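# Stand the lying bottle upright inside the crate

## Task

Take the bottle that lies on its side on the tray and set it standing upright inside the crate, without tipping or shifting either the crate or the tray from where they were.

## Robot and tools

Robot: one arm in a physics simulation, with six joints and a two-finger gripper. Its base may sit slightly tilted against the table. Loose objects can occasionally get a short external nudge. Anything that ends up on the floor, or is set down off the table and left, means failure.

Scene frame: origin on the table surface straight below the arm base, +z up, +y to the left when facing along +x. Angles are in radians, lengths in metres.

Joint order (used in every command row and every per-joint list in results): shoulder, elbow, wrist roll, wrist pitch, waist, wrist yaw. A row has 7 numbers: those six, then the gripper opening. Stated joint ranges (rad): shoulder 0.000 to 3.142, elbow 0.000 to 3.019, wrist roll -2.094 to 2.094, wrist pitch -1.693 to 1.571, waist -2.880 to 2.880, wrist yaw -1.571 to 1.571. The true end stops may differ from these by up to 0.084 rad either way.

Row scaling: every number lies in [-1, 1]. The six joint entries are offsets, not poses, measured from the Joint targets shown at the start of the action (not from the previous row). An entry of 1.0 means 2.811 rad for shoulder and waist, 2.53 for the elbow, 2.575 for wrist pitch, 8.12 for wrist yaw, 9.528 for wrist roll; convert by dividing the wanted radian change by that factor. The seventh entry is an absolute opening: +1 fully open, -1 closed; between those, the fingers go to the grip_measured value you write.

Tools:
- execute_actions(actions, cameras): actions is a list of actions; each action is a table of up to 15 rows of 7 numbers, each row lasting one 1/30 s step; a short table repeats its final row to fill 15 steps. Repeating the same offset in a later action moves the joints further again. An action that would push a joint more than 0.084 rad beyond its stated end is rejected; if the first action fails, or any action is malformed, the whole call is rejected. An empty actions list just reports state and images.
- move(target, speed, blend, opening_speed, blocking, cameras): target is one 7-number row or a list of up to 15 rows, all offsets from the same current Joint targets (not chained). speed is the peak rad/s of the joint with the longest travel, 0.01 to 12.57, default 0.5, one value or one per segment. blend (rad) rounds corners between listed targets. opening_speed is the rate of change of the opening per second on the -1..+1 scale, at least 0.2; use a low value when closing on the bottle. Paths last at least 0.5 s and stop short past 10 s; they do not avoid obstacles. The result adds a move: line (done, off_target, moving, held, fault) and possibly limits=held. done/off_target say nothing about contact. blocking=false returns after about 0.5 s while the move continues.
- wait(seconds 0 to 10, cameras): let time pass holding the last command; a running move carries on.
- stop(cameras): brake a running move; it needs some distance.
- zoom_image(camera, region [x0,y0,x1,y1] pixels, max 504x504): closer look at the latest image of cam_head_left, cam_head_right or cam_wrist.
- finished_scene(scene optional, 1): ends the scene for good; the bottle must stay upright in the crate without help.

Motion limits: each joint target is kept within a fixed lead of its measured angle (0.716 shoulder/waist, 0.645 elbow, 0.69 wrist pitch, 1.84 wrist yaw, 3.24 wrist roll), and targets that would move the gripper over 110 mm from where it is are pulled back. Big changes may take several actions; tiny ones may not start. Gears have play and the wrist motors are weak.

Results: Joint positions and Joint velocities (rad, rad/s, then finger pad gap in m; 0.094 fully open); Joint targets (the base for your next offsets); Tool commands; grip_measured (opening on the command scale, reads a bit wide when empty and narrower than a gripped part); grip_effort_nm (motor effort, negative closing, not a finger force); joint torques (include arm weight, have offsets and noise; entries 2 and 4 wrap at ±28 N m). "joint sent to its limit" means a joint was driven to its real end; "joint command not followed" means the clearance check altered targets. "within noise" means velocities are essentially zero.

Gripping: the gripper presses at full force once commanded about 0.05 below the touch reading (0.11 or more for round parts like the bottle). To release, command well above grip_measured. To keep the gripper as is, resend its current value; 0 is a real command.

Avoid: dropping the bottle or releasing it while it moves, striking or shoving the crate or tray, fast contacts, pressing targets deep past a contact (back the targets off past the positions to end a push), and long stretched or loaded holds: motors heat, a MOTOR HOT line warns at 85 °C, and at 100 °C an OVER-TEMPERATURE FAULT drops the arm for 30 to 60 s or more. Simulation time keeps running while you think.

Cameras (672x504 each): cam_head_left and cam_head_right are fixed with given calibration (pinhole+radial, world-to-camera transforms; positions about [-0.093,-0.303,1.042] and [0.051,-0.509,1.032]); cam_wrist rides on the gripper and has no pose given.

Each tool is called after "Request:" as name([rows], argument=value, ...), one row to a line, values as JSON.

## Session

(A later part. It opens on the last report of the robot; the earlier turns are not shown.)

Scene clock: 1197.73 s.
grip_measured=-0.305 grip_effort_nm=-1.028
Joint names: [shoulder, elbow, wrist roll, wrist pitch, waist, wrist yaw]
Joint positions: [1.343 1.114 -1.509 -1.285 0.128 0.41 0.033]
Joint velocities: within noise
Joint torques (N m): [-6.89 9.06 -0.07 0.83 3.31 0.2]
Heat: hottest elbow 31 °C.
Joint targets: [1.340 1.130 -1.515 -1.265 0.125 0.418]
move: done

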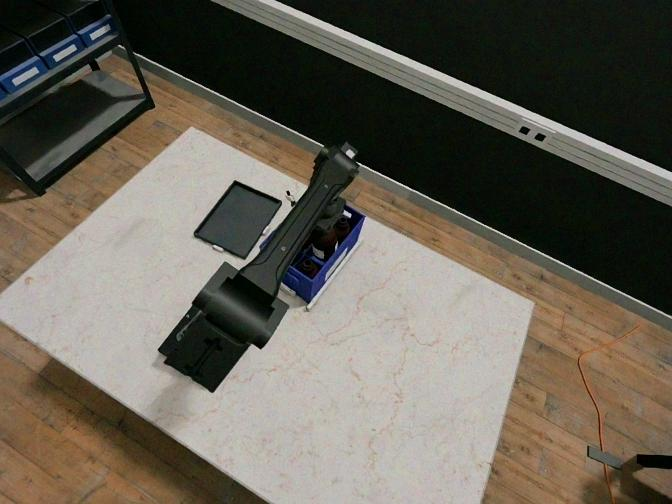

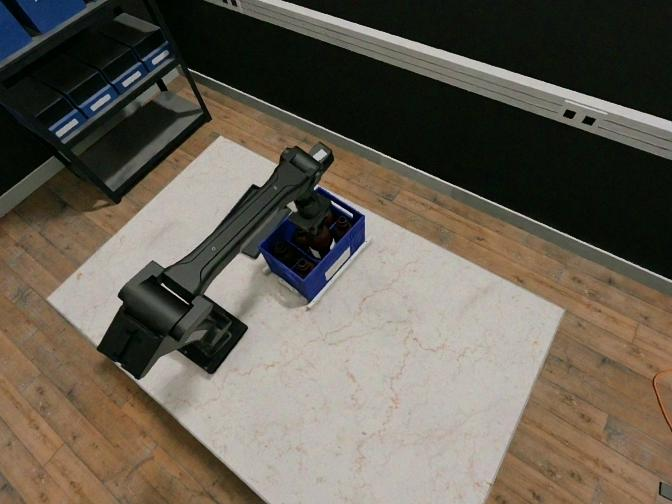

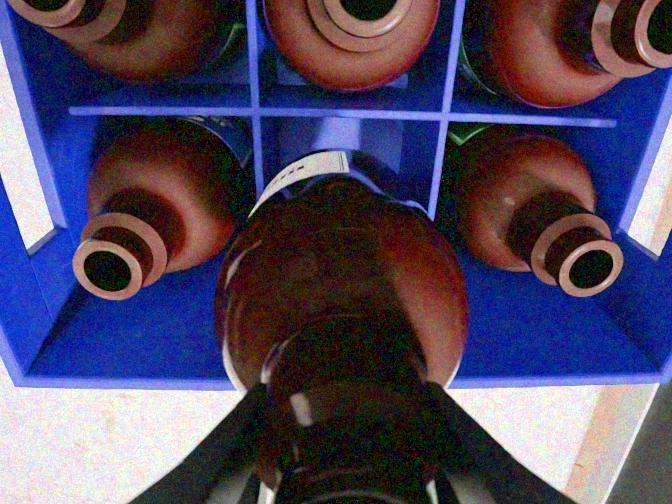

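Request:
move(target=[0.0132,-0.0142,-0.0022,0.0318,-0.0082,0.001,-0.6], speed=0.1)

Request:
zoom_image(camera="cam_head_right", region=[280, 190, 360, 270])

Request:
zoom_image(camera="cam_head_left", region=[280, 190, 360, 270])

Scene clock: 1217.13 s.
grip_measured=-0.305 grip_effort_nm=-1.033
Joint names: [shoulder, elbow, wrist roll, wrist pitch, waist, wrist yaw]
Joint positions: [1.38 1.078 -1.529 -1.202 0.107 0.418 0.033]
Joint velocities: within noise
Joint torques (N m): [-7.3 8.84 -0.09 0.81 3.37 0.21]
Heat: hottest elbow 31 °C.
Joint targets: [1.377 1.094 -1.536 -1.183 0.102 0.426]
move: done

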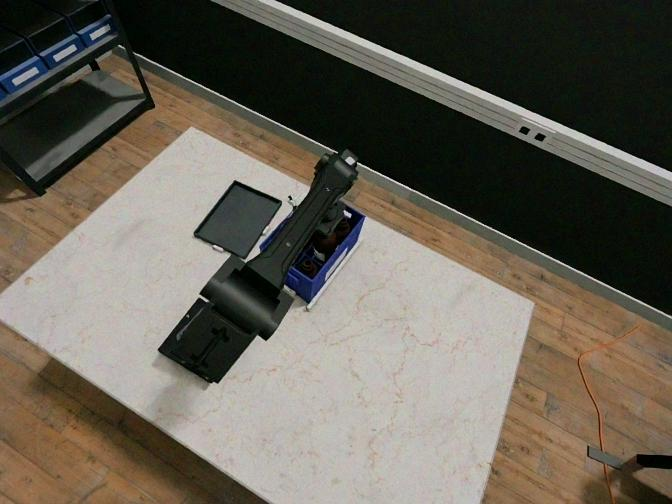

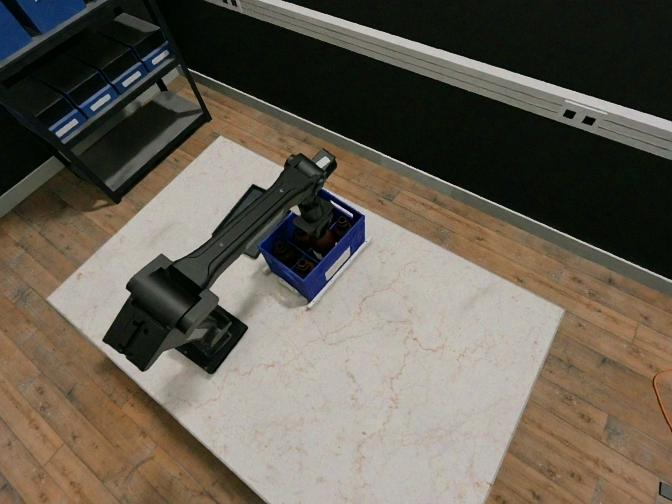

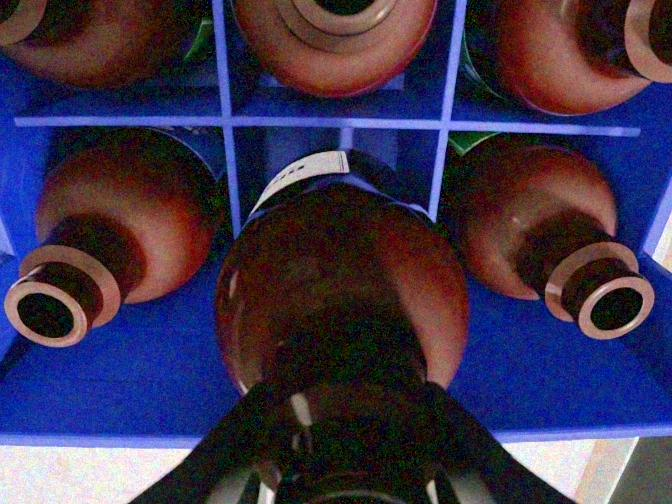

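Scaled by 6.300 from the camera's 672x504 image, which has a finer 960x720 frame.

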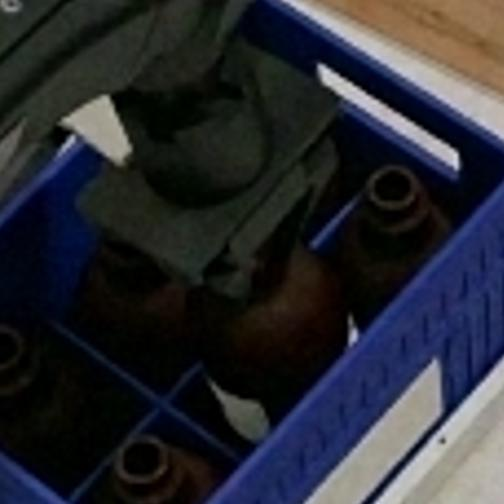

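Scaled by 6.300 from the camera's 672x504 image, which has a finer 960x720 frame.

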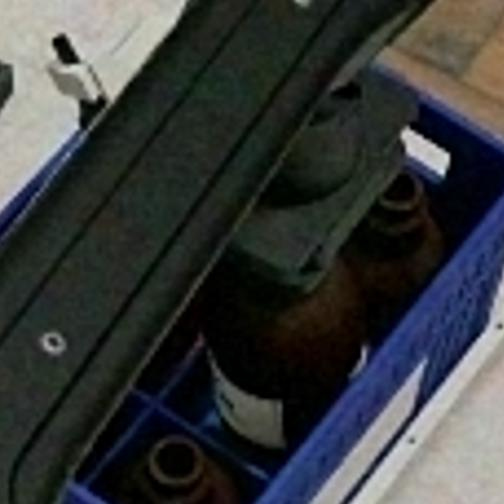

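Request:
move(target=[0.0089,-0.0269,-0.0024,0.0392,-0.0085,0.0004,-0.6], speed=0.08)

Request:
zoom_image(camera="cam_head_right", region=[280, 190, 360, 270])

Scene clock: 1239.13 s.
grip_measured=-0.305 grip_effort_nm=-1.028
Joint names: [shoulder, elbow, wrist roll, wrist pitch, waist, wrist yaw]
Joint positions: [1.404 1.011 -1.552 -1.102 0.082 0.421 0.033]
Joint velocities: within noise
Joint torques (N m): [-7.36 8.55 -0.1 0.84 3.43 0.22]
Heat: hottest elbow 32 °C.
Joint targets: [1.402 1.026 -1.559 -1.082 0.078 0.429]
move: done

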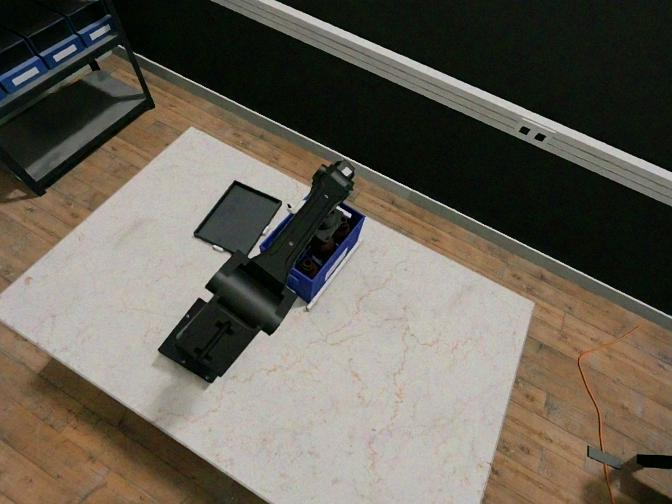

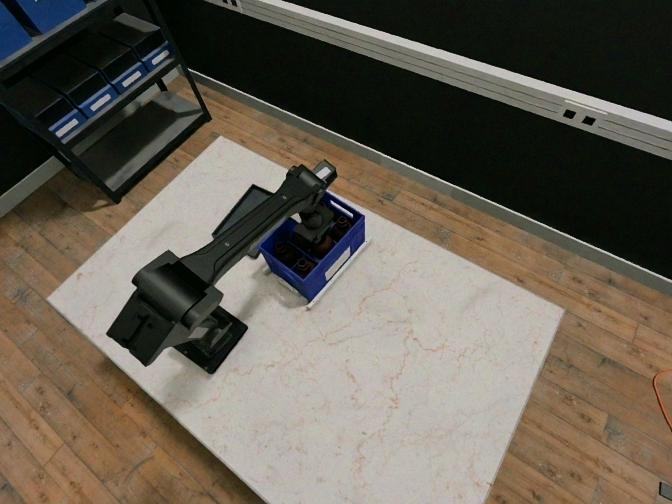

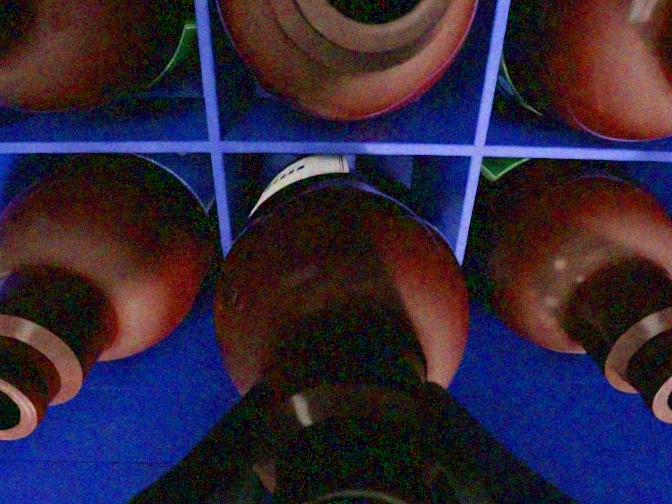

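Scaled by 6.300 from the camera's 672x504 image, which has a finer 960x720 frame.

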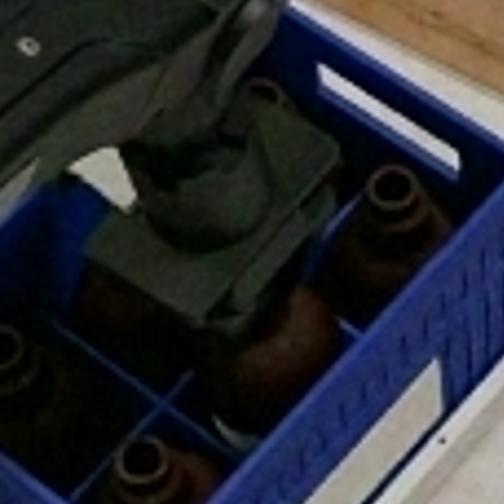

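Request:
move(target=[0.0082,-0.0157,-0.002,0.0274,-0.0075,0.0003,-0.6], speed=0.08, cameras=["cam_wrist"])

Request:
move(target=[0.0028,-0.0052,-0.0007,0.0091,-0.0025,0.0001,-0.6], speed=0.06, cameras=["cam_wrist"])

Request:
zoom_image(camera="cam_wrist", region=[84, 0, 588, 504])

Scene clock: 1246.13 s.
grip_measured=-0.305 grip_effort_nm=-1.028
Joint names: [shoulder, elbow, wrist roll, wrist pitch, waist, wrist yaw]
Joint positions: [1.427 0.971 -1.572 -1.032 0.061 0.424 0.033]
Joint velocities: within noise
Joint torques (N m): [-7.41 8.25 -0.08 0.83 3.43 0.24]
Heat: hottest elbow 32 °C.
Joint targets: [1.425 0.986 -1.578 -1.011 0.057 0.432]
move: done
Images, in order (width x height): cam_wrist 672x504.

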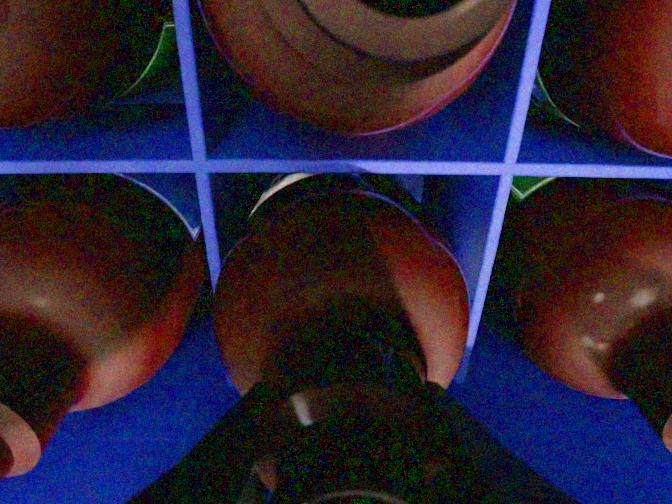

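Scene clock: 1247.00 s.
grip_measured=-0.305 grip_effort_nm=-1.028
Joint names: [shoulder, elbow, wrist roll, wrist pitch, waist, wrist yaw]
Joint positions: [1.435 0.959 -1.578 -1.009 0.055 0.424 0.033]
Joint velocities: within noise
Joint torques (N m): [-7.41 8.13 -0.08 0.87 3.37 0.27]
Heat: hottest elbow 32 °C.
Joint targets: [1.433 0.973 -1.585 -0.988 0.050 0.433]
move: done
Images, in order (width x height): cam_wrist 672x504.

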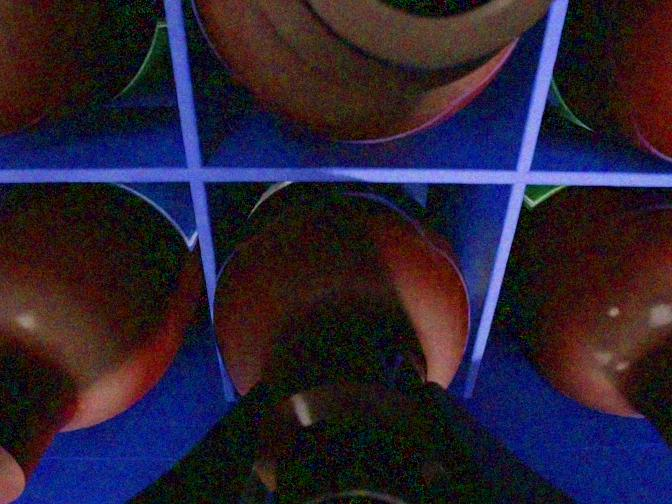

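Scaled by 1.000.

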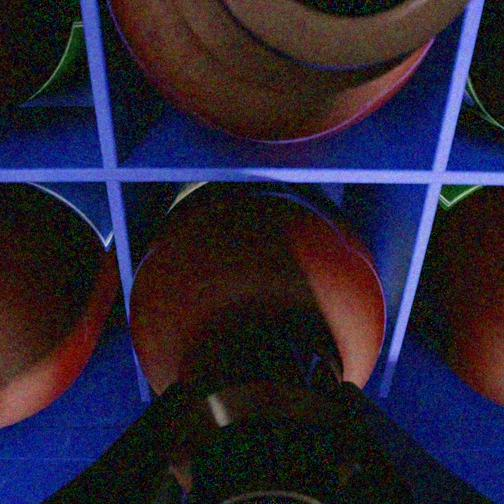

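Request:
move(target=[0.0018,-0.0034,-0.0004,0.0058,-0.0016,0.0001,-0.6], speed=0.04, cameras=["cam_wrist"])

Request:
move(target=[0.0018,-0.0034,-0.0004,0.0058,-0.0016,0.0001,-0.6], speed=0.04, cameras=["cam_wrist"])

Scene clock: 1251.60 s.
grip_measured=-0.305 grip_effort_nm=-1.028
Joint names: [shoulder, elbow, wrist roll, wrist pitch, waist, wrist yaw]
Joint positions: [1.438 0.951 -1.583 -0.995 0.051 0.424 0.033]
Joint velocities: within noise
Joint torques (N m): [-7.36 7.98 -0.08 0.91 3.25 0.28]
Heat: hottest elbow 32 °C.
Joint targets: [1.438 0.965 -1.588 -0.973 0.045 0.433]
move: done
Images, in order (width x height): cam_wrist 672x504.

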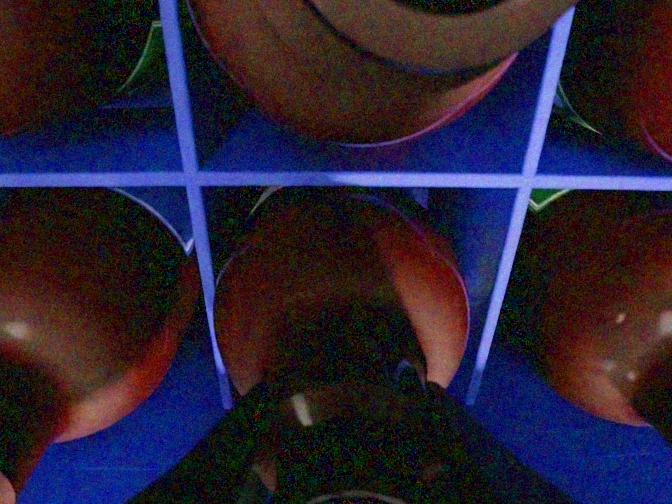

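Scene clock: 1252.37 s.
grip_measured=-0.305 grip_effort_nm=-1.028
Joint names: [shoulder, elbow, wrist roll, wrist pitch, waist, wrist yaw]
Joint positions: [1.438 0.949 -1.588 -0.986 0.051 0.424 0.033]
Joint velocities: within noise
Joint torques (N m): [-7 7.36 -0.09 1.11 3.02 0.28]
Heat: hottest elbow 32 °C.
Joint targets: [1.443 0.956 -1.592 -0.958 0.041 0.434]
move: done
Images, in order (width x height): cam_wrist 672x504.

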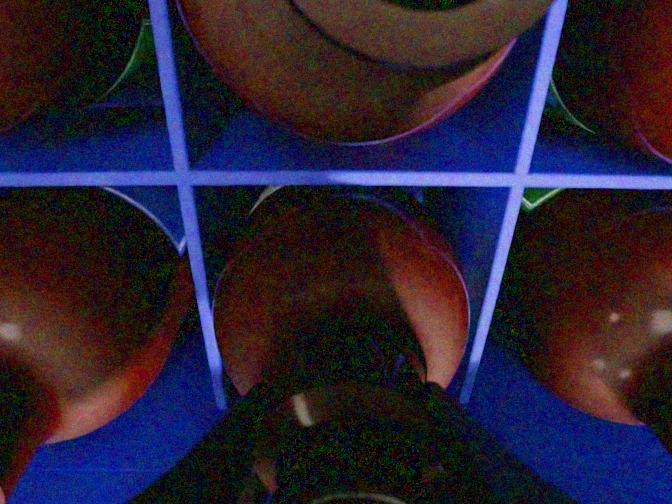

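Request:
move(target=[0,0,0,0,0,0,-0.2], opening_speed=0.2, cameras=["cam_wrist"])

Request:
move(target=[0,0,0,0,0,0,0.2], opening_speed=0.3, cameras=["cam_wrist"])

Scene clock: 1257.87 s.
grip_measured=-0.202 grip_effort_nm=0.081
Joint names: [shoulder, elbow, wrist roll, wrist pitch, waist, wrist yaw]
Joint positions: [1.438 0.949 -1.588 -0.977 0.047 0.429 0.037]
Joint velocities: within noise
Joint torques (N m): [-7.06 7.43 -0.07 0.8 3.31 0.09]
Heat: hottest elbow 32 °C.
Joint targets: [1.443 0.956 -1.592 -0.958 0.041 0.434]
move: done
Images, in order (width x height): cam_wrist 672x504.

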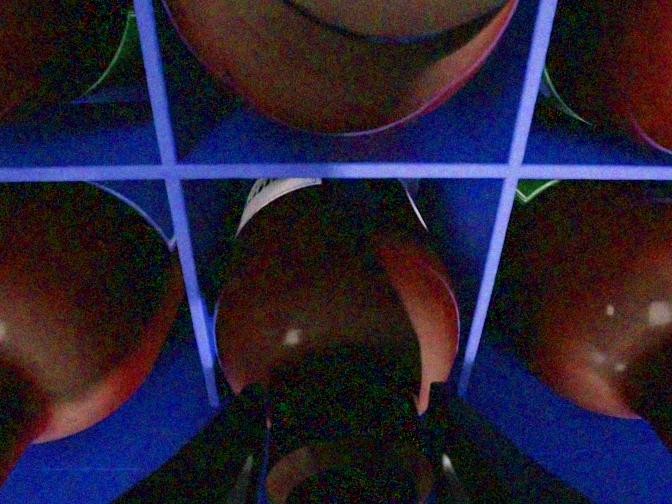

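Scene clock: 1259.50 s.
grip_measured=+0.198 grip_effort_nm=0.071
Joint names: [shoulder, elbow, wrist roll, wrist pitch, waist, wrist yaw]
Joint positions: [1.438 0.949 -1.588 -0.977 0.047 0.429 0.056]
Joint velocities: within noise
Joint torques (N m): [-7.06 7.45 -0.06 0.76 3.19 0.08]
Heat: hottest elbow 32 °C.
Joint targets: [1.443 0.956 -1.592 -0.958 0.041 0.434]
move: done
Images, in order (width x height): cam_wrist 672x504.

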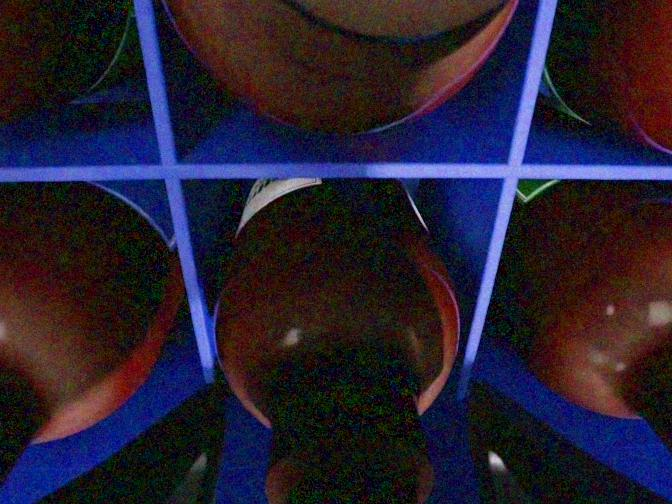

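Request:
move([
  [-0.0146,0.0395,0.0035,-0.0482,0.0132,0,0.2],
  [-0.0235,0.0692,0.0059,-0.0874,0.0217,0,0.2],
  [-0.042,0.1028,0.0084,-0.132,0.032,-0.0015,0.2],
  [-0.058,0.1478,0.0149,-0.2097,0.0569,-0.01,0.2],
], speed=[0.12,0.2,0.3,0.4])

Request:
zoom_image(camera="cam_head_right", region=[240, 130, 400, 310])

Scene clock: 1267.50 s.
grip_measured=+0.199 grip_effort_nm=0.076
Joint names: [shoulder, elbow, wrist roll, wrist pitch, waist, wrist yaw]
Joint positions: [1.3 1.276 -1.465 -1.492 0.18 0.36 0.056]
Joint velocities: within noise
Joint torques (N m): [-7.47 12.42 0.13 -0.02 5.01 -0.2]
Heat: hottest elbow 32 °C.
Joint targets: [1.280 1.330 -1.450 -1.498 0.201 0.353]
move: off_target; the elbow is farthest, 0.054 rad from its target

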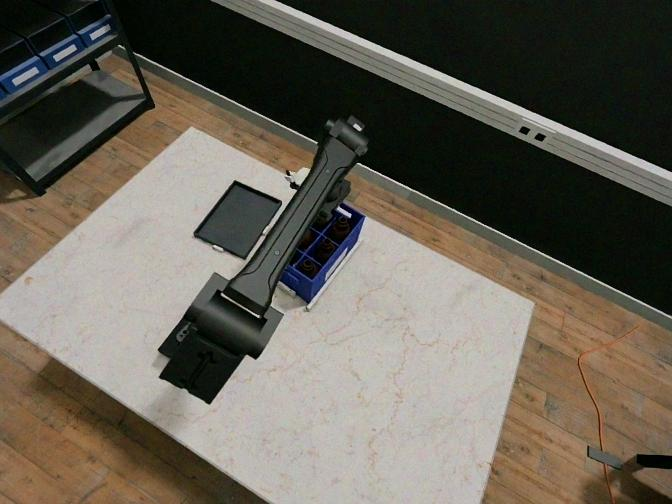

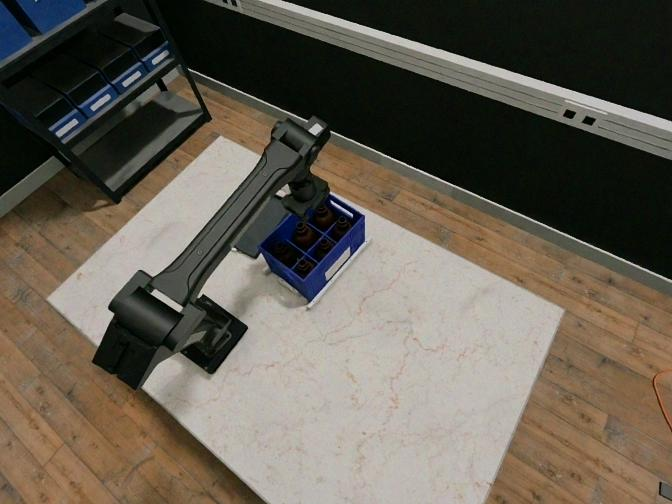

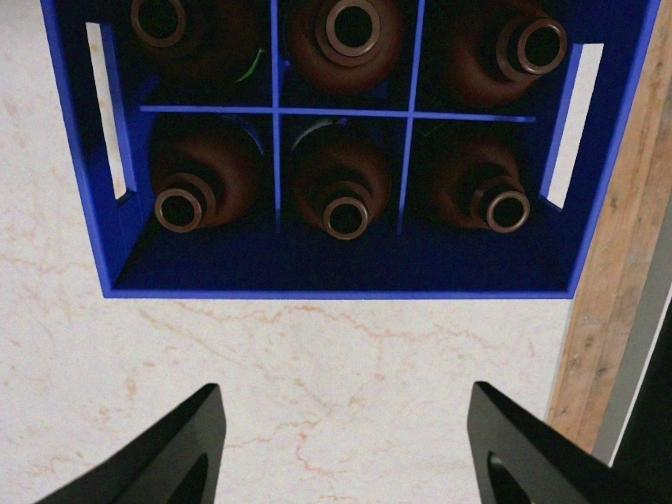

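Scaled by 2.800 from the camera's 672x504 image, which has a finer 960x720 frame.

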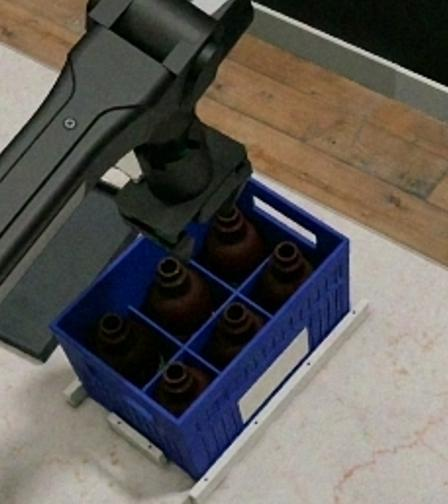

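Six bottles upright, crate and tray in place.

Request:
finished_scene()

The scene is finished: the task was done.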